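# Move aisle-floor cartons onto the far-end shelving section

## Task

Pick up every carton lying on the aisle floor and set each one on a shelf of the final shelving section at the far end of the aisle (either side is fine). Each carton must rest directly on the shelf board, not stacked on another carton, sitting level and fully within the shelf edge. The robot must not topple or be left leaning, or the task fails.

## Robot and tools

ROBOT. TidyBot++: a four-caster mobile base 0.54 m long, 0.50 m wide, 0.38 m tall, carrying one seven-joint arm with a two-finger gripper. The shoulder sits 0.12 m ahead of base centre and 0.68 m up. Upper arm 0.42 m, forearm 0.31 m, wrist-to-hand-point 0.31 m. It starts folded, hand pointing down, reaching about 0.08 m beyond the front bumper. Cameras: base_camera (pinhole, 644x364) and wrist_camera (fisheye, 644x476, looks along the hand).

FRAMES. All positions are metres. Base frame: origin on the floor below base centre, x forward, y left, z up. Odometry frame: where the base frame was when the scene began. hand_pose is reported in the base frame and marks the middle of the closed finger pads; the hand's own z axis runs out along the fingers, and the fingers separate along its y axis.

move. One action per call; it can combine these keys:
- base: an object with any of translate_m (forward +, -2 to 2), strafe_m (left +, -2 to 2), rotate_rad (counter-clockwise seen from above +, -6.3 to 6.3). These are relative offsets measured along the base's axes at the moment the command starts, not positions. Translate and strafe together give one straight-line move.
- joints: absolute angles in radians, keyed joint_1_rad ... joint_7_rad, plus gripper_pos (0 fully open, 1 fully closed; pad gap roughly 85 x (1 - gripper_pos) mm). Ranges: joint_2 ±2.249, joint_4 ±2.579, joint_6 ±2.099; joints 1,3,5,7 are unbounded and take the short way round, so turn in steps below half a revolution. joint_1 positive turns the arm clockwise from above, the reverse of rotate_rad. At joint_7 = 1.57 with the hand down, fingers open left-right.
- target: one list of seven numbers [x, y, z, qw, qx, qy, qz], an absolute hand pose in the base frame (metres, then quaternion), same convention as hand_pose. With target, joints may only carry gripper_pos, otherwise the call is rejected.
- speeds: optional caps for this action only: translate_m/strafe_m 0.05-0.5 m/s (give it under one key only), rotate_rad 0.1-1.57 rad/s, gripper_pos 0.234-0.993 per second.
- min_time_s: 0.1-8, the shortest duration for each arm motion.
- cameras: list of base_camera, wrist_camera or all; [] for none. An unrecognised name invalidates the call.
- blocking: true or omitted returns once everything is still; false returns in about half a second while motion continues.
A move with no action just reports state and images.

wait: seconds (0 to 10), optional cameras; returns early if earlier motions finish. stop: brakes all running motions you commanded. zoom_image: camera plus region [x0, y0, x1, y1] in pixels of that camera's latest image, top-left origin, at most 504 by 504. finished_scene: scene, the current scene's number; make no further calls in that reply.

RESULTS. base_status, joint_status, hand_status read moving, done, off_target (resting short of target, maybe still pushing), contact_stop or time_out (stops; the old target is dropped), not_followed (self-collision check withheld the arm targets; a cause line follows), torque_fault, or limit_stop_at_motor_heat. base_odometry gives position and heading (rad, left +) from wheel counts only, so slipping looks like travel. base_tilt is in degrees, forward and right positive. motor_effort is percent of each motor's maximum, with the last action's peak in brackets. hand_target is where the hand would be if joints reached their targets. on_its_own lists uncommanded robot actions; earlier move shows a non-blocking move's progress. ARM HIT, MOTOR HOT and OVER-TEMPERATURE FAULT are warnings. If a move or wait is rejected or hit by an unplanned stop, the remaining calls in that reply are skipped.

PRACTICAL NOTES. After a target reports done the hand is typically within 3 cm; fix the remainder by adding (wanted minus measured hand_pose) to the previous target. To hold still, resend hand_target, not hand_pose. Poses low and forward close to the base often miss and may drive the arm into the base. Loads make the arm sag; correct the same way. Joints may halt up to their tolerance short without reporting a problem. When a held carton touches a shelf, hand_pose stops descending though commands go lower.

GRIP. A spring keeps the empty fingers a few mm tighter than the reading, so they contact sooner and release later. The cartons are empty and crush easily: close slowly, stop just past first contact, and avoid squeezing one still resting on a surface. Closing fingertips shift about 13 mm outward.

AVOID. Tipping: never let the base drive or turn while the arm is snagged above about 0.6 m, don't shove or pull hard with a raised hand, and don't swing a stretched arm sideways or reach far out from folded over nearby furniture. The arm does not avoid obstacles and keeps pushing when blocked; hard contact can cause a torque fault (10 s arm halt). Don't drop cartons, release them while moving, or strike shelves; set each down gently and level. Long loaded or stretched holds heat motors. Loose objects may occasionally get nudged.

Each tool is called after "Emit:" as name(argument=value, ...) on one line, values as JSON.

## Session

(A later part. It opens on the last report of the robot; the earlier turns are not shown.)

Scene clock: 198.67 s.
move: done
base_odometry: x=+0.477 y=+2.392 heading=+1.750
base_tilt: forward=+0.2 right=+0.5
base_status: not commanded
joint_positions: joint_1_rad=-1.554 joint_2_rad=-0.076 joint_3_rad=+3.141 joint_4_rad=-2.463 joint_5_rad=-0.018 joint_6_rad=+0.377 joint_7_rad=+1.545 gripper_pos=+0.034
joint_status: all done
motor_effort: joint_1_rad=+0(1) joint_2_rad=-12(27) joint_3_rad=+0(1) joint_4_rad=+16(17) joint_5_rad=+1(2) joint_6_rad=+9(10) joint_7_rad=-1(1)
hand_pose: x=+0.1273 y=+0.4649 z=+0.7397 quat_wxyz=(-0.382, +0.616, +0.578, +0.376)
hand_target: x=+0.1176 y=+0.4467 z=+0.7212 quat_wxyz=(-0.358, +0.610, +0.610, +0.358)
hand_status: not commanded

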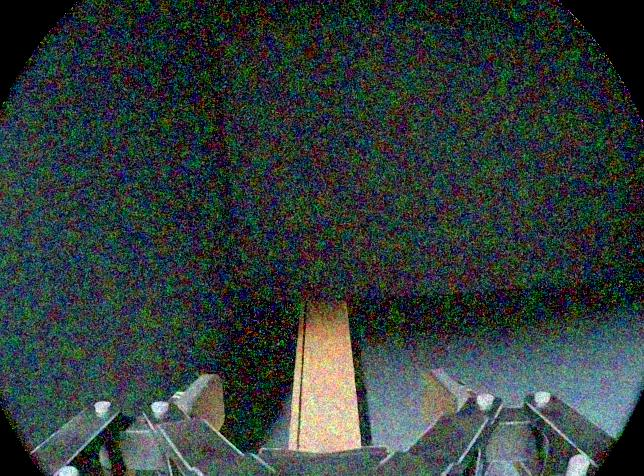

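Emit:
move(joints={"joint_1_rad": 0.0, "joint_2_rad": -0.3, "joint_6_rad": 0.2}, min_time_s=3, cameras=["base_camera"])

Emit:
move(base={"translate_m": -0.394, "strafe_m": 0.097}, speeds={"translate_m": 0.25}, cameras=["all"])

Scene clock: 204.07 s.
move: done
base_odometry: x=+0.477 y=+2.392 heading=+1.750
base_tilt: forward=+0.2 right=+0.5
base_status: not commanded
joint_positions: joint_1_rad=-0.018 joint_2_rad=-0.273 joint_3_rad=+3.141 joint_4_rad=-2.463 joint_5_rad=-0.018 joint_6_rad=+0.277 joint_7_rad=+1.545 gripper_pos=+0.034
joint_status: all done
motor_effort: joint_1_rad=+0(2) joint_2_rad=-7(12) joint_3_rad=+0(1) joint_4_rad=+17(18) joint_5_rad=+1(2) joint_6_rad=+9(10) joint_7_rad=-1(2)
hand_pose: x=+0.5546 y=+0.0076 z=+0.8000 quat_wxyz=(-0.016, +0.817, -0.012, +0.576)
hand_target: x=+0.5381 y=+0.0014 z=+0.7800 quat_wxyz=(+0.000, +0.836, +0.000, +0.549)
hand_status: not commanded

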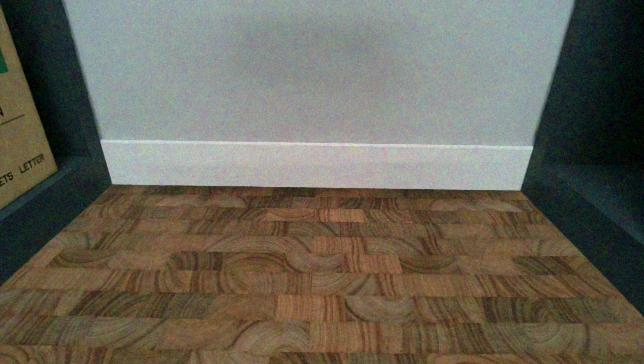

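Scene clock: 206.57 s.
move: done
base_odometry: x=+0.452 y=+1.986 heading=+1.750
base_tilt: forward=+0.1 right=+0.5
base_status: done
joint_positions: joint_1_rad=-0.016 joint_2_rad=-0.284 joint_3_rad=+3.141 joint_4_rad=-2.465 joint_5_rad=-0.018 joint_6_rad=+0.274 joint_7_rad=+1.545 gripper_pos=+0.034
joint_status: not commanded
motor_effort: joint_1_rad=+0(1) joint_2_rad=-7(10) joint_3_rad=+0(1) joint_4_rad=+18(19) joint_5_rad=+1(2) joint_6_rad=+9(10) joint_7_rad=-1(2)
hand_pose: x=+0.5526 y=+0.0070 z=+0.8033 quat_wxyz=(-0.015, +0.815, -0.013, +0.579)
hand_target: x=+0.5381 y=+0.0014 z=+0.7800 quat_wxyz=(+0.000, +0.836, +0.000, +0.549)
hand_status: not commanded
pictures: base_camera, wrist_camera

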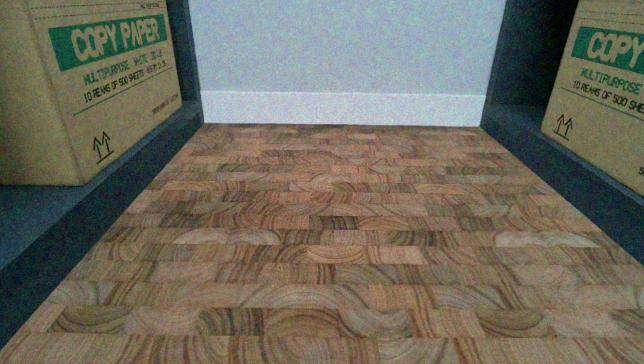

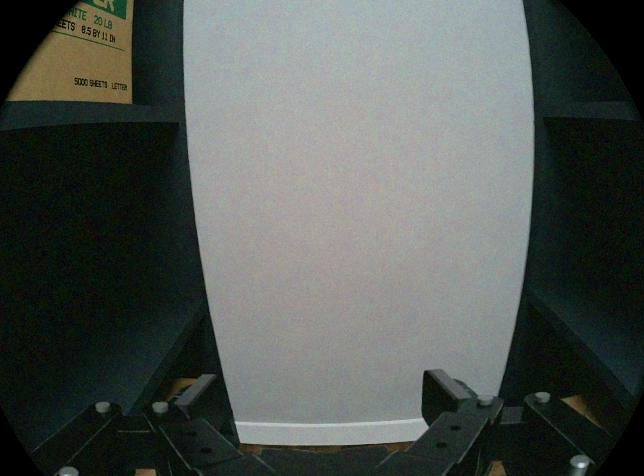

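Emit:
move(base={"translate_m": -1.1175, "strafe_m": 0.075}, speeds={"translate_m": 0.3}, cameras=["base_camera"])

Scene clock: 211.77 s.
move: done
base_odometry: x=+0.577 y=+0.873 heading=+1.750
base_tilt: forward=+0.1 right=+0.6
base_status: done
joint_positions: joint_1_rad=-0.016 joint_2_rad=-0.288 joint_3_rad=+3.141 joint_4_rad=-2.465 joint_5_rad=-0.018 joint_6_rad=+0.273 joint_7_rad=+1.545 gripper_pos=+0.034
joint_status: not commanded
motor_effort: joint_1_rad=+0(1) joint_2_rad=-7(10) joint_3_rad=+0(1) joint_4_rad=+17(19) joint_5_rad=+1(2) joint_6_rad=+8(10) joint_7_rad=+0(2)
hand_pose: x=+0.5519 y=+0.0070 z=+0.8042 quat_wxyz=(-0.015, +0.815, -0.013, +0.580)
hand_target: x=+0.5381 y=+0.0014 z=+0.7800 quat_wxyz=(+0.000, +0.836, +0.000, +0.549)
hand_status: not commanded

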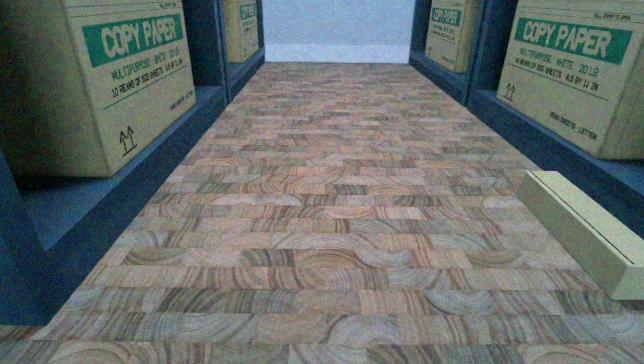

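Emit:
move(base={"translate_m": -0.043, "strafe_m": -0.4156}, speeds={"strafe_m": 0.25})

Emit:
move(joints={"joint_1_rad": 0.0, "joint_2_rad": 1.72, "joint_4_rad": -1.70, "joint_5_rad": 0.0, "joint_6_rad": 1.14, "joint_7_rad": 1.5708, "gripper_pos": 0.0}, min_time_s=3, cameras=["all"])

Scene clock: 215.20 s.
move: done
base_odometry: x=+0.994 y=+0.905 heading=+1.750
base_tilt: forward=+0.2 right=+0.6
base_status: done
joint_positions: joint_1_rad=-0.014 joint_2_rad=-0.288 joint_3_rad=+3.141 joint_4_rad=-2.465 joint_5_rad=-0.018 joint_6_rad=+0.273 joint_7_rad=+1.545 gripper_pos=+0.034
joint_status: not commanded
motor_effort: joint_1_rad=+0(1) joint_2_rad=-7(7) joint_3_rad=+0(2) joint_4_rad=+17(19) joint_5_rad=+2(2) joint_6_rad=+9(9) joint_7_rad=-1(2)
hand_pose: x=+0.5519 y=+0.0061 z=+0.8042 quat_wxyz=(-0.015, +0.815, -0.013, +0.580)
hand_target: x=+0.5381 y=+0.0014 z=+0.7800 quat_wxyz=(+0.000, +0.836, +0.000, +0.549)
hand_status: not commanded
pictures: none

Scene clock: 218.77 s.
move: done
base_odometry: x=+0.994 y=+0.905 heading=+1.750
base_tilt: forward=+0.2 right=+0.5
base_status: not commanded
joint_positions: joint_1_rad=-0.014 joint_2_rad=+1.677 joint_3_rad=+3.141 joint_4_rad=-1.713 joint_5_rad=-0.018 joint_6_rad=+1.042 joint_7_rad=+1.545 gripper_pos=+0.002
joint_status: all done
motor_effort: joint_1_rad=+0(1) joint_2_rad=-32(37) joint_3_rad=+0(1) joint_4_rad=+1(19) joint_5_rad=+1(2) joint_6_rad=+7(10) joint_7_rad=-1(2)
hand_pose: x=+0.6825 y=+0.0046 z=+0.1146 quat_wxyz=(-0.002, +0.922, -0.013, +0.387)
hand_target: x=+0.6849 y=+0.0014 z=+0.1143 quat_wxyz=(+0.000, +0.909, +0.000, +0.418)
hand_status: not commanded
pictures: base_camera, wrist_camera

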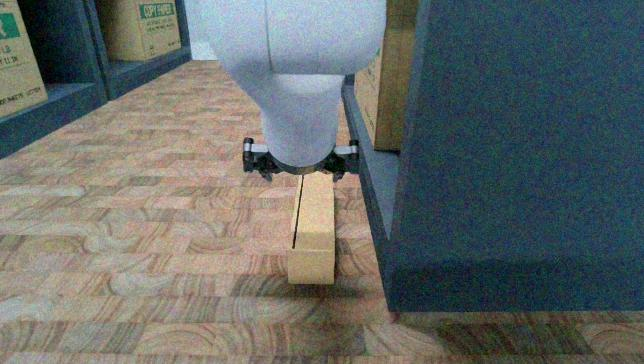

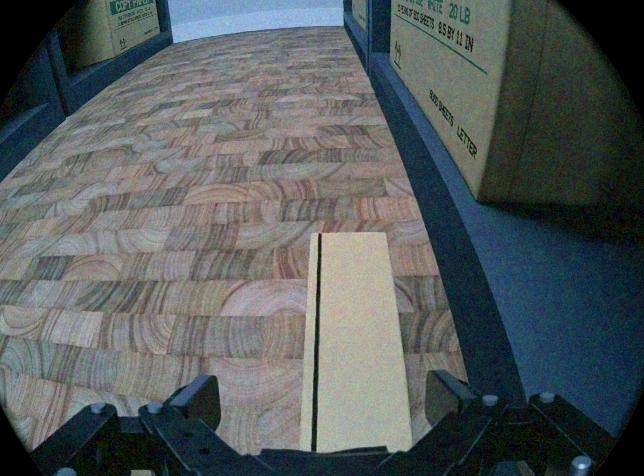

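Emit:
move(base={"strafe_m": -0.019}, speeds={"strafe_m": 0.1})

Emit:
move(joints={"joint_2_rad": 1.903, "joint_4_rad": -1.495, "joint_6_rad": 1.155}, min_time_s=2.5, cameras=["all"])

Scene clock: 220.30 s.
move: done
base_odometry: x=+1.013 y=+0.908 heading=+1.750
base_tilt: forward=+0.2 right=+0.5
base_status: done
joint_positions: joint_1_rad=+0.001 joint_2_rad=+1.677 joint_3_rad=+3.144 joint_4_rad=-1.713 joint_5_rad=-0.018 joint_6_rad=+1.043 joint_7_rad=+1.545 gripper_pos=+0.002
joint_status: not commanded
motor_effort: joint_1_rad=+0(4) joint_2_rad=-32(32) joint_3_rad=+0(2) joint_4_rad=+2(2) joint_5_rad=+0(2) joint_6_rad=+7(8) joint_7_rad=+0(1)
hand_pose: x=+0.6827 y=-0.0054 z=+0.1148 quat_wxyz=(+0.002, +0.922, -0.019, +0.387)
hand_target: x=+0.6849 y=+0.0014 z=+0.1143 quat_wxyz=(+0.000, +0.909, +0.000, +0.418)
hand_status: not commanded
pictures: none

Scene clock: 223.10 s.
move: done
base_odometry: x=+1.013 y=+0.908 heading=+1.750
base_tilt: forward=+0.2 right=+0.5
base_status: not commanded
joint_positions: joint_1_rad=+0.001 joint_2_rad=+1.856 joint_3_rad=+3.144 joint_4_rad=-1.507 joint_5_rad=-0.018 joint_6_rad=+1.058 joint_7_rad=+1.545 gripper_pos=+0.002
joint_status: all done
motor_effort: joint_1_rad=+0(1) joint_2_rad=-31(33) joint_3_rad=+0(1) joint_4_rad=+2(3) joint_5_rad=+1(2) joint_6_rad=+7(8) joint_7_rad=-1(2)
hand_pose: x=+0.6848 y=-0.0053 z=+0.0482 quat_wxyz=(+0.001, +0.914, -0.019, +0.406)
hand_target: x=+0.6806 y=+0.0014 z=+0.0467 quat_wxyz=(+0.000, +0.901, +0.000, +0.434)
hand_status: not commanded
pictures: base_camera, wrist_camera

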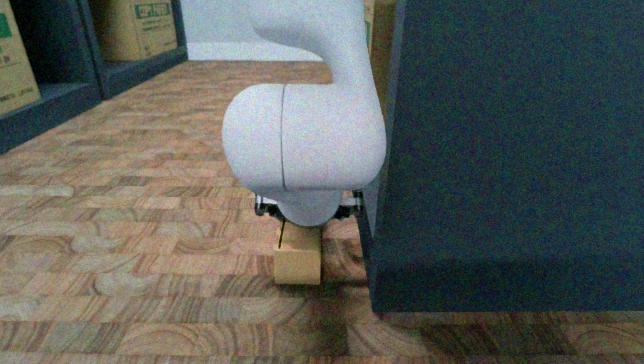

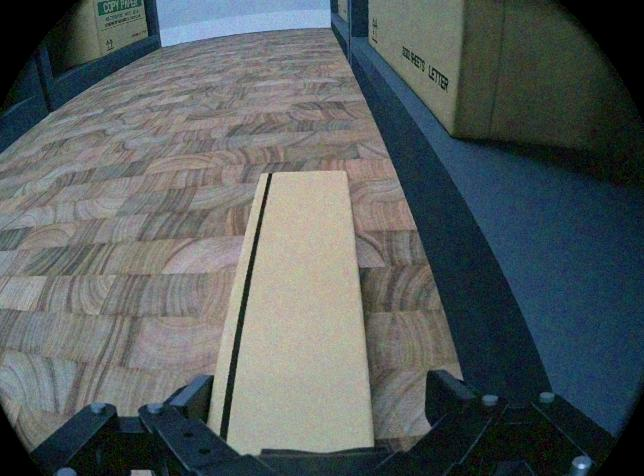

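Emit:
move(base={"strafe_m": 0.01}, speeds={"strafe_m": 0.05}, cameras=["wrist_camera"])

Scene clock: 224.33 s.
move: done
base_odometry: x=+1.003 y=+0.907 heading=+1.750
base_tilt: forward=+0.2 right=+0.5
base_status: done
joint_positions: joint_1_rad=-0.002 joint_2_rad=+1.856 joint_3_rad=+3.143 joint_4_rad=-1.507 joint_5_rad=-0.018 joint_6_rad=+1.058 joint_7_rad=+1.545 gripper_pos=+0.002
joint_status: not commanded
motor_effort: joint_1_rad=+0(2) joint_2_rad=-31(32) joint_3_rad=-1(2) joint_4_rad=+1(2) joint_5_rad=+1(2) joint_6_rad=+7(8) joint_7_rad=-1(1)
hand_pose: x=+0.6849 y=-0.0028 z=+0.0482 quat_wxyz=(+0.000, +0.914, -0.018, +0.406)
hand_target: x=+0.6806 y=+0.0014 z=+0.0467 quat_wxyz=(+0.000, +0.901, +0.000, +0.434)
hand_status: not commanded

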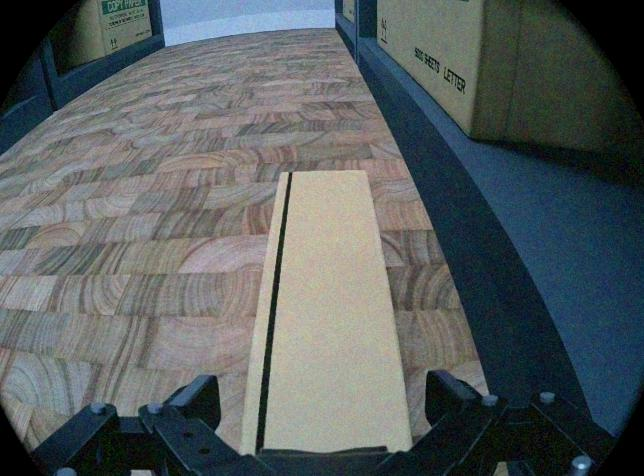

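Emit:
move(joints={"gripper_pos": 0.31}, speeds={"gripper_pos": 0.234})

Emit:
move(joints={"gripper_pos": 0.324}, speeds={"gripper_pos": 0.234})

Emit:
move(joints={"gripper_pos": 0.332}, speeds={"gripper_pos": 0.234})

Emit:
move(joints={"gripper_pos": 0.339}, speeds={"gripper_pos": 0.234})

Emit:
move(joints={"joint_2_rad": 1.76}, min_time_s=2, cameras=["all"])

Scene clock: 227.10 s.
move: done
base_odometry: x=+1.003 y=+0.907 heading=+1.750
base_tilt: forward=+0.1 right=+0.6
base_status: not commanded
joint_positions: joint_1_rad=-0.002 joint_2_rad=+1.856 joint_3_rad=+3.143 joint_4_rad=-1.507 joint_5_rad=-0.018 joint_6_rad=+1.059 joint_7_rad=+1.545 gripper_pos=+0.311
joint_status: all done
motor_effort: joint_1_rad=+0(1) joint_2_rad=-31(32) joint_3_rad=-1(1) joint_4_rad=+1(3) joint_5_rad=+1(2) joint_6_rad=+8(8) joint_7_rad=+0(2)
hand_pose: x=+0.6850 y=-0.0028 z=+0.0483 quat_wxyz=(+0.000, +0.913, -0.018, +0.407)
hand_target: x=+0.6806 y=+0.0014 z=+0.0467 quat_wxyz=(+0.000, +0.901, +0.000, +0.434)
hand_status: not commanded
pictures: none

Scene clock: 227.73 s.
move: done
base_odometry: x=+1.003 y=+0.907 heading=+1.750
base_tilt: forward=+0.2 right=+0.5
base_status: not commanded
joint_positions: joint_1_rad=-0.002 joint_2_rad=+1.856 joint_3_rad=+3.143 joint_4_rad=-1.507 joint_5_rad=-0.018 joint_6_rad=+1.059 joint_7_rad=+1.545 gripper_pos=+0.323
joint_status: all done
motor_effort: joint_1_rad=+0(1) joint_2_rad=-32(32) joint_3_rad=-1(1) joint_4_rad=+2(3) joint_5_rad=+1(2) joint_6_rad=+7(8) joint_7_rad=-1(1)
hand_pose: x=+0.6850 y=-0.0028 z=+0.0483 quat_wxyz=(+0.000, +0.913, -0.018, +0.407)
hand_target: x=+0.6806 y=+0.0014 z=+0.0467 quat_wxyz=(+0.000, +0.901, +0.000, +0.434)
hand_status: not commanded
pictures: none

Scene clock: 228.30 s.
move: done
base_odometry: x=+1.003 y=+0.907 heading=+1.750
base_tilt: forward=+0.2 right=+0.5
base_status: not commanded
joint_positions: joint_1_rad=-0.002 joint_2_rad=+1.856 joint_3_rad=+3.143 joint_4_rad=-1.507 joint_5_rad=-0.018 joint_6_rad=+1.059 joint_7_rad=+1.545 gripper_pos=+0.329
joint_status: all done
motor_effort: joint_1_rad=+0(0) joint_2_rad=-31(32) joint_3_rad=-1(1) joint_4_rad=+1(3) joint_5_rad=+1(2) joint_6_rad=+7(7) joint_7_rad=+0(1)
hand_pose: x=+0.6850 y=-0.0028 z=+0.0484 quat_wxyz=(+0.000, +0.913, -0.018, +0.407)
hand_target: x=+0.6806 y=+0.0014 z=+0.0467 quat_wxyz=(+0.000, +0.901, +0.000, +0.434)
hand_status: not commanded
pictures: none

Scene clock: 229.13 s.
move: done
base_odometry: x=+1.003 y=+0.907 heading=+1.750
base_tilt: forward=+0.1 right=+0.5
base_status: not commanded
joint_positions: joint_1_rad=-0.002 joint_2_rad=+1.856 joint_3_rad=+3.143 joint_4_rad=-1.507 joint_5_rad=-0.018 joint_6_rad=+1.060 joint_7_rad=+1.545 gripper_pos=+0.337
joint_status: all done
motor_effort: joint_1_rad=+0(1) joint_2_rad=-31(32) joint_3_rad=-1(1) joint_4_rad=+2(3) joint_5_rad=+1(2) joint_6_rad=+7(8) joint_7_rad=-1(1)
hand_pose: x=+0.6851 y=-0.0028 z=+0.0485 quat_wxyz=(+0.000, +0.913, -0.018, +0.407)
hand_target: x=+0.6806 y=+0.0014 z=+0.0467 quat_wxyz=(+0.000, +0.901, +0.000, +0.434)
hand_status: not commanded
pictures: none

Scene clock: 231.43 s.
move: done
base_odometry: x=+1.003 y=+0.907 heading=+1.750
base_tilt: forward=+0.2 right=+0.5
base_status: not commanded
joint_positions: joint_1_rad=-0.002 joint_2_rad=+1.799 joint_3_rad=+3.143 joint_4_rad=-1.507 joint_5_rad=-0.018 joint_6_rad=+1.060 joint_7_rad=+1.545 gripper_pos=+0.337
joint_status: all done
motor_effort: joint_1_rad=+0(1) joint_2_rad=-33(34) joint_3_rad=-1(1) joint_4_rad=+3(3) joint_5_rad=+1(2) joint_6_rad=+8(8) joint_7_rad=-1(2)
hand_pose: x=+0.7206 y=-0.0028 z=+0.0820 quat_wxyz=(+0.000, +0.901, -0.018, +0.433)
hand_target: x=+0.7654 y=+0.0014 z=+0.1332 quat_wxyz=(+0.000, +0.867, +0.000, +0.498)
hand_status: not commanded
pictures: base_camera, wrist_camera

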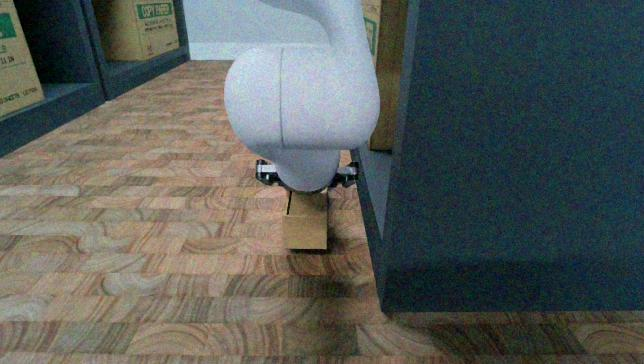

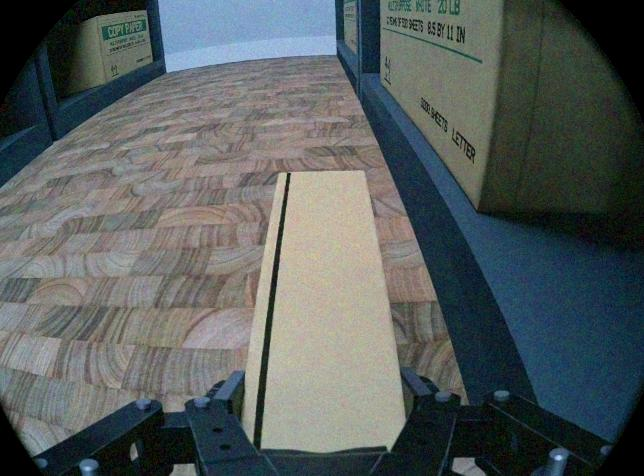

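Emit:
move(joints={"joint_2_rad": -0.025, "joint_4_rad": -2.471, "joint_6_rad": 0.08}, min_time_s=5, base={"translate_m": 0.021, "strafe_m": 0.318}, speeds={"strafe_m": 0.15})

Emit:
move(base={"translate_m": 0.998, "strafe_m": -0.067}, speeds={"translate_m": 0.25}, cameras=["all"])

Scene clock: 237.87 s.
move: done
base_odometry: x=+0.686 y=+0.871 heading=+1.750
base_tilt: forward=+0.1 right=+0.6
base_status: done
joint_positions: joint_1_rad=-0.002 joint_2_rad=+0.001 joint_3_rad=+3.142 joint_4_rad=-2.456 joint_5_rad=-0.018 joint_6_rad=+0.155 joint_7_rad=+1.545 gripper_pos=+0.337
joint_status: all done
motor_effort: joint_1_rad=+0(3) joint_2_rad=-13(38) joint_3_rad=+0(2) joint_4_rad=+14(16) joint_5_rad=+1(2) joint_6_rad=+7(10) joint_7_rad=-1(2)
hand_pose: x=+0.5500 y=+0.0012 z=+0.6512 quat_wxyz=(-0.008, +0.913, -0.020, +0.408)
hand_target: x=+0.5279 y=+0.0014 z=+0.6388 quat_wxyz=(+0.000, +0.926, +0.000, +0.378)
hand_status: not commanded
pictures: none

Scene clock: 242.73 s.
move: done
base_odometry: x=+0.574 y=+1.865 heading=+1.750
base_tilt: forward=+0.2 right=+0.6
base_status: done
joint_positions: joint_1_rad=-0.002 joint_2_rad=-0.002 joint_3_rad=+3.142 joint_4_rad=-2.459 joint_5_rad=-0.018 joint_6_rad=+0.151 joint_7_rad=+1.545 gripper_pos=+0.337
joint_status: not commanded
motor_effort: joint_1_rad=+0(1) joint_2_rad=-13(15) joint_3_rad=+0(1) joint_4_rad=+14(16) joint_5_rad=+2(2) joint_6_rad=+8(8) joint_7_rad=-1(2)
hand_pose: x=+0.5475 y=+0.0012 z=+0.6500 quat_wxyz=(-0.008, +0.914, -0.020, +0.405)
hand_target: x=+0.5279 y=+0.0014 z=+0.6388 quat_wxyz=(+0.000, +0.926, +0.000, +0.378)
hand_status: not commanded
pictures: base_camera, wrist_camera

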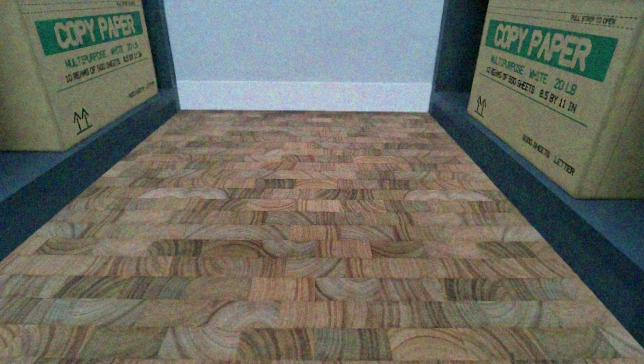

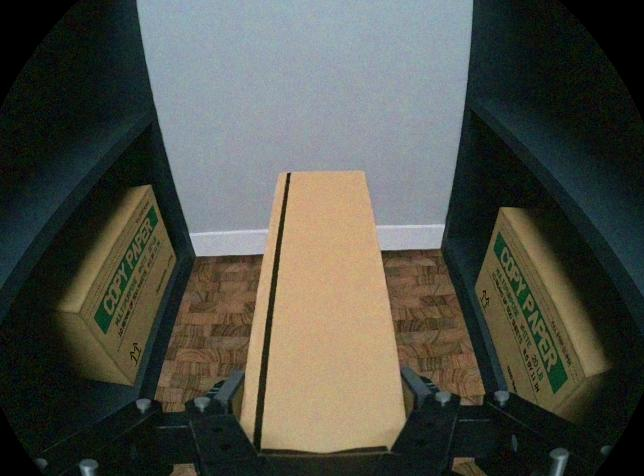

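Emit:
move(base={"translate_m": 0.5036, "strafe_m": 0.0363}, speeds={"translate_m": 0.2}, cameras=["base_camera"])

Emit:
move(joints={"joint_1_rad": 1.571}, min_time_s=4, cameras=["wrist_camera"])

Scene clock: 247.07 s.
move: done
base_odometry: x=+0.448 y=+2.354 heading=+1.750
base_tilt: forward=+0.1 right=+0.5
base_status: done
joint_positions: joint_1_rad=-0.002 joint_2_rad=-0.005 joint_3_rad=+3.142 joint_4_rad=-2.462 joint_5_rad=-0.018 joint_6_rad=+0.149 joint_7_rad=+1.545 gripper_pos=+0.337
joint_status: not commanded
motor_effort: joint_1_rad=+0(1) joint_2_rad=-13(16) joint_3_rad=+0(1) joint_4_rad=+14(16) joint_5_rad=+1(2) joint_6_rad=+7(8) joint_7_rad=-1(2)
hand_pose: x=+0.5461 y=+0.0012 z=+0.6499 quat_wxyz=(-0.008, +0.914, -0.020, +0.405)
hand_target: x=+0.5279 y=+0.0014 z=+0.6388 quat_wxyz=(+0.000, +0.926, +0.000, +0.378)
hand_status: not commanded

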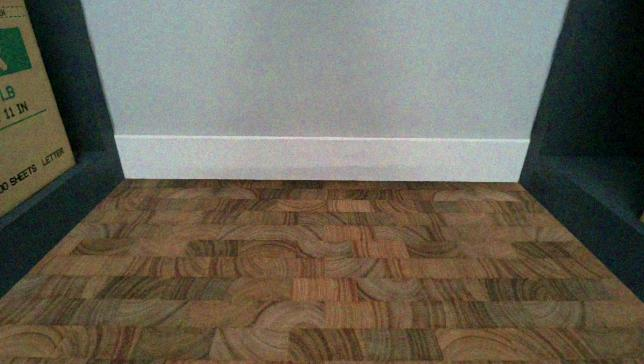

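Scene clock: 251.37 s.
move: done
base_odometry: x=+0.448 y=+2.354 heading=+1.750
base_tilt: forward=+0.2 right=+0.5
base_status: not commanded
joint_positions: joint_1_rad=+1.554 joint_2_rad=-0.005 joint_3_rad=+3.142 joint_4_rad=-2.462 joint_5_rad=-0.018 joint_6_rad=+0.149 joint_7_rad=+1.545 gripper_pos=+0.337
joint_status: all done
motor_effort: joint_1_rad=+0(1) joint_2_rad=-13(13) joint_3_rad=+0(1) joint_4_rad=+14(16) joint_5_rad=+1(2) joint_6_rad=+8(8) joint_7_rad=-1(1)
hand_pose: x=+0.1266 y=-0.4270 z=+0.6499 quat_wxyz=(+0.278, +0.637, -0.656, +0.294)
hand_target: x=+0.1203 y=-0.4089 z=+0.6388 quat_wxyz=(+0.267, +0.655, -0.655, +0.267)
hand_status: not commanded

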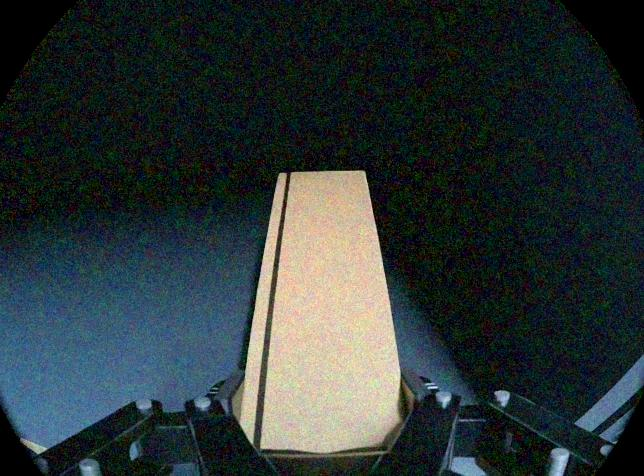

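Emit:
move(joints={"joint_2_rad": 0.50, "joint_4_rad": -2.035, "joint_6_rad": 0.29}, min_time_s=3, cameras=["wrist_camera"])

Scene clock: 258.73 s.
move: done
base_odometry: x=+0.448 y=+2.354 heading=+1.750
base_tilt: forward=+0.2 right=+0.6
base_status: not commanded
joint_positions: joint_1_rad=+1.554 joint_2_rad=+0.465 joint_3_rad=+3.142 joint_4_rad=-2.051 joint_5_rad=-0.018 joint_6_rad=+0.190 joint_7_rad=+1.545 gripper_pos=+0.337
joint_status: all done
motor_effort: joint_1_rad=+0(1) joint_2_rad=-27(29) joint_3_rad=+0(1) joint_4_rad=+15(16) joint_5_rad=+1(2) joint_6_rad=+8(9) joint_7_rad=+0(1)
hand_pose: x=+0.1292 y=-0.5994 z=+0.5899 quat_wxyz=(+0.273, +0.640, -0.658, +0.288)
hand_target: x=+0.1202 y=-0.6241 z=+0.5985 quat_wxyz=(+0.307, +0.637, -0.637, +0.306)
hand_status: not commanded

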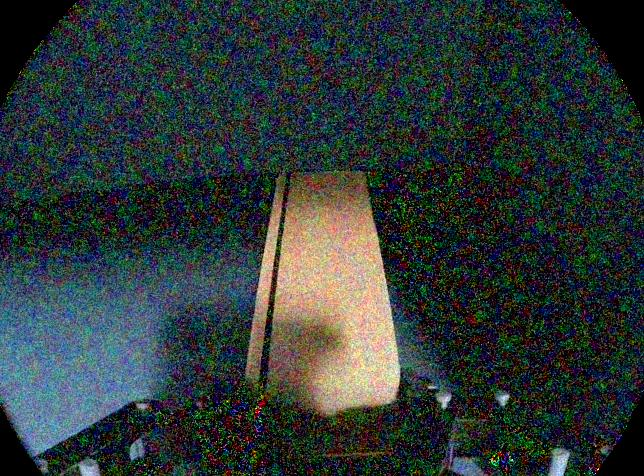

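Emit:
move(joints={"joint_2_rad": 0.512, "joint_6_rad": 0.32}, min_time_s=1)

Emit:
move(joints={"joint_2_rad": 0.522, "joint_6_rad": 0.33}, min_time_s=1)

Emit:
move(joints={"joint_2_rad": 0.532, "joint_6_rad": 0.34}, min_time_s=1, cameras=["wrist_camera"])

Scene clock: 260.80 s.
move: done
base_odometry: x=+0.448 y=+2.354 heading=+1.750
base_tilt: forward=+0.1 right=+0.5
base_status: not commanded
joint_positions: joint_1_rad=+1.554 joint_2_rad=+0.470 joint_3_rad=+3.142 joint_4_rad=-2.051 joint_5_rad=-0.018 joint_6_rad=+0.218 joint_7_rad=+1.545 gripper_pos=+0.337
joint_status: all done
motor_effort: joint_1_rad=+0(1) joint_2_rad=-27(28) joint_3_rad=+0(1) joint_4_rad=+15(15) joint_5_rad=+1(2) joint_6_rad=+8(8) joint_7_rad=-1(1)
hand_pose: x=+0.1291 y=-0.6049 z=+0.5930 quat_wxyz=(+0.280, +0.636, -0.655, +0.295)
hand_target: x=+0.1202 y=-0.6289 z=+0.5983 quat_wxyz=(+0.312, +0.634, -0.635, +0.312)
hand_status: not commanded
pictures: none

Scene clock: 262.07 s.
move: done
base_odometry: x=+0.448 y=+2.354 heading=+1.750
base_tilt: forward=+0.2 right=+0.6
base_status: not commanded
joint_positions: joint_1_rad=+1.554 joint_2_rad=+0.480 joint_3_rad=+3.142 joint_4_rad=-2.051 joint_5_rad=-0.018 joint_6_rad=+0.228 joint_7_rad=+1.545 gripper_pos=+0.337
joint_status: all done
motor_effort: joint_1_rad=+0(0) joint_2_rad=-27(28) joint_3_rad=+0(1) joint_4_rad=+13(14) joint_5_rad=+1(2) joint_6_rad=+8(8) joint_7_rad=+0(2)
hand_pose: x=+0.1291 y=-0.6061 z=+0.5895 quat_wxyz=(+0.281, +0.636, -0.655, +0.295)
hand_target: x=+0.1202 y=-0.6299 z=+0.5945 quat_wxyz=(+0.312, +0.634, -0.635, +0.312)
hand_status: not commanded
pictures: none

Scene clock: 263.37 s.
move: done
base_odometry: x=+0.448 y=+2.354 heading=+1.750
base_tilt: forward=+0.2 right=+0.6
base_status: not commanded
joint_positions: joint_1_rad=+1.554 joint_2_rad=+0.490 joint_3_rad=+3.142 joint_4_rad=-2.051 joint_5_rad=-0.018 joint_6_rad=+0.238 joint_7_rad=+1.545 gripper_pos=+0.337
joint_status: all done
motor_effort: joint_1_rad=+0(1) joint_2_rad=-28(28) joint_3_rad=+0(1) joint_4_rad=+13(15) joint_5_rad=+1(2) joint_6_rad=+8(9) joint_7_rad=+0(2)
hand_pose: x=+0.1291 y=-0.6073 z=+0.5858 quat_wxyz=(+0.281, +0.636, -0.655, +0.295)
hand_target: x=+0.1202 y=-0.6309 z=+0.5906 quat_wxyz=(+0.312, +0.634, -0.635, +0.312)
hand_status: not commanded

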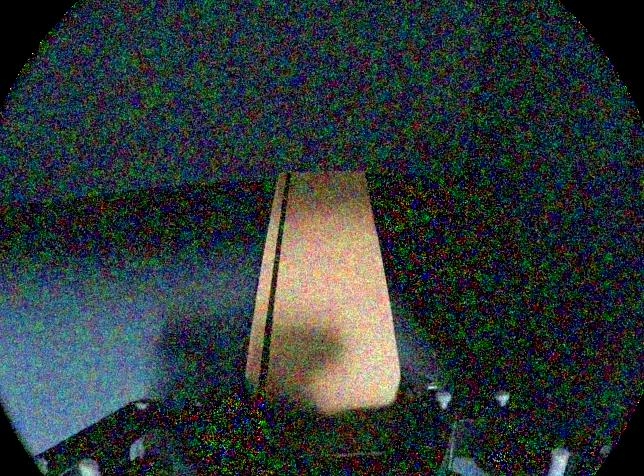

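Emit:
move(joints={"joint_2_rad": 0.544, "joint_6_rad": 0.352}, min_time_s=1)

Emit:
move(joints={"joint_2_rad": 0.556, "joint_6_rad": 0.364}, min_time_s=1, cameras=["wrist_camera"])

Scene clock: 265.03 s.
move: done
base_odometry: x=+0.448 y=+2.354 heading=+1.750
base_tilt: forward=+0.2 right=+0.6
base_status: not commanded
joint_positions: joint_1_rad=+1.554 joint_2_rad=+0.500 joint_3_rad=+3.142 joint_4_rad=-2.051 joint_5_rad=-0.018 joint_6_rad=+0.251 joint_7_rad=+1.545 gripper_pos=+0.337
joint_status: all done
motor_effort: joint_1_rad=+0(0) joint_2_rad=-27(28) joint_3_rad=+0(1) joint_4_rad=+13(14) joint_5_rad=+1(2) joint_6_rad=+7(8) joint_7_rad=-1(1)
hand_pose: x=+0.1290 y=-0.6090 z=+0.5829 quat_wxyz=(+0.282, +0.636, -0.655, +0.296)
hand_target: x=+0.1202 y=-0.6321 z=+0.5860 quat_wxyz=(+0.312, +0.634, -0.635, +0.312)
hand_status: not commanded
pictures: none

Scene clock: 266.33 s.
move: done
base_odometry: x=+0.448 y=+2.354 heading=+1.750
base_tilt: forward=+0.1 right=+0.6
base_status: not commanded
joint_positions: joint_1_rad=+1.554 joint_2_rad=+0.506 joint_3_rad=+3.142 joint_4_rad=-2.050 joint_5_rad=-0.018 joint_6_rad=+0.267 joint_7_rad=+1.545 gripper_pos=+0.337
joint_status: all done
motor_effort: joint_1_rad=+0(0) joint_2_rad=-27(28) joint_3_rad=+0(1) joint_4_rad=+12(14) joint_5_rad=+1(2) joint_6_rad=+7(8) joint_7_rad=-1(2)
hand_pose: x=+0.1290 y=-0.6118 z=+0.5828 quat_wxyz=(+0.285, +0.634, -0.653, +0.299)
hand_target: x=+0.1202 y=-0.6332 z=+0.5814 quat_wxyz=(+0.312, +0.634, -0.635, +0.312)
hand_status: not commanded

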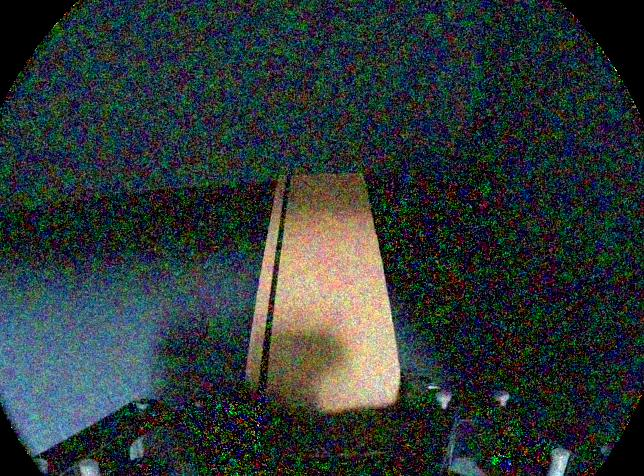

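Emit:
move(joints={"joint_2_rad": 0.545, "gripper_pos": 0.03}, speeds={"gripper_pos": 0.3})

Emit:
move(joints={"joint_2_rad": 0.32}, min_time_s=2, cameras=["wrist_camera"])

Emit:
move(joints={"joint_2_rad": -0.3, "joint_4_rad": -2.48, "joint_6_rad": 0.1}, min_time_s=2.5, cameras=["wrist_camera"])

Scene clock: 268.67 s.
move: done
base_odometry: x=+0.448 y=+2.354 heading=+1.750
base_tilt: forward=+0.1 right=+0.6
base_status: not commanded
joint_positions: joint_1_rad=+1.554 joint_2_rad=+0.506 joint_3_rad=+3.142 joint_4_rad=-2.050 joint_5_rad=-0.018 joint_6_rad=+0.267 joint_7_rad=+1.545 gripper_pos=+0.034
joint_status: all done
motor_effort: joint_1_rad=+0(1) joint_2_rad=-28(28) joint_3_rad=-1(1) joint_4_rad=+12(14) joint_5_rad=+1(1) joint_6_rad=+7(8) joint_7_rad=-1(1)
hand_pose: x=+0.1290 y=-0.6121 z=+0.5830 quat_wxyz=(+0.285, +0.634, -0.653, +0.300)
hand_target: x=+0.1202 y=-0.6343 z=+0.5883 quat_wxyz=(+0.316, +0.633, -0.633, +0.316)
hand_status: not commanded
pictures: none

Scene clock: 271.00 s.
move: done
base_odometry: x=+0.448 y=+2.354 heading=+1.750
base_tilt: forward=+0.2 right=+0.5
base_status: not commanded
joint_positions: joint_1_rad=+1.554 joint_2_rad=+0.352 joint_3_rad=+3.142 joint_4_rad=-2.049 joint_5_rad=-0.018 joint_6_rad=+0.268 joint_7_rad=+1.545 gripper_pos=+0.034
joint_status: all done
motor_effort: joint_1_rad=+0(1) joint_2_rad=-25(28) joint_3_rad=+0(1) joint_4_rad=+14(16) joint_5_rad=+1(2) joint_6_rad=+8(8) joint_7_rad=-1(2)
hand_pose: x=+0.1291 y=-0.6202 z=+0.6786 quat_wxyz=(+0.333, +0.610, -0.628, +0.350)
hand_target: x=+0.1202 y=-0.6391 z=+0.7322 quat_wxyz=(+0.385, +0.593, -0.593, +0.385)
hand_status: not commanded

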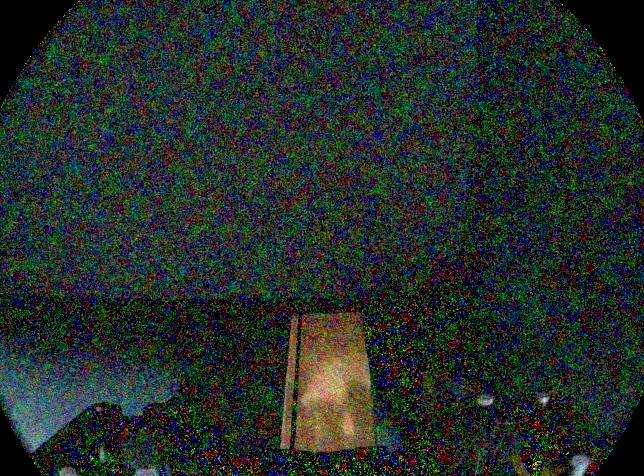

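Scene clock: 273.80 s.
move: done
base_odometry: x=+0.448 y=+2.354 heading=+1.750
base_tilt: forward=+0.2 right=+0.5
base_status: not commanded
joint_positions: joint_1_rad=+1.554 joint_2_rad=-0.279 joint_3_rad=+3.142 joint_4_rad=-2.462 joint_5_rad=-0.018 joint_6_rad=+0.176 joint_7_rad=+1.545 gripper_pos=+0.034
joint_status: all done
motor_effort: joint_1_rad=+0(1) joint_2_rad=-7(27) joint_3_rad=+0(1) joint_4_rad=+18(19) joint_5_rad=+1(2) joint_6_rad=+9(10) joint_7_rad=+0(1)
hand_pose: x=+0.1264 y=-0.4235 z=+0.7745 quat_wxyz=(+0.369, +0.587, -0.605, +0.391)
hand_target: x=+0.1203 y=-0.4053 z=+0.7521 quat_wxyz=(+0.358, +0.610, -0.610, +0.358)
hand_status: not commanded

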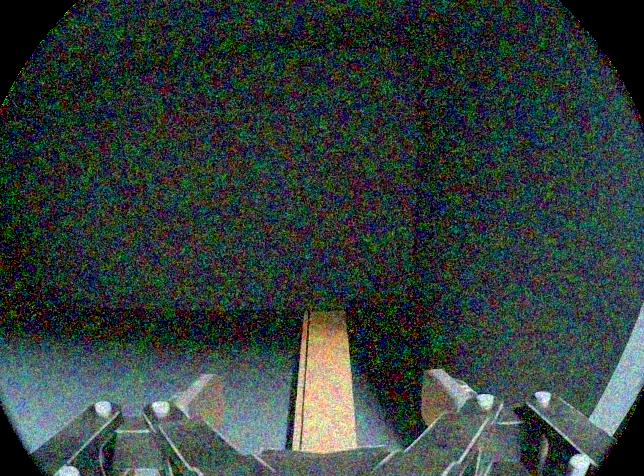

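Emit:
finished_scene(scene=1)

The scene is finished: the task was done.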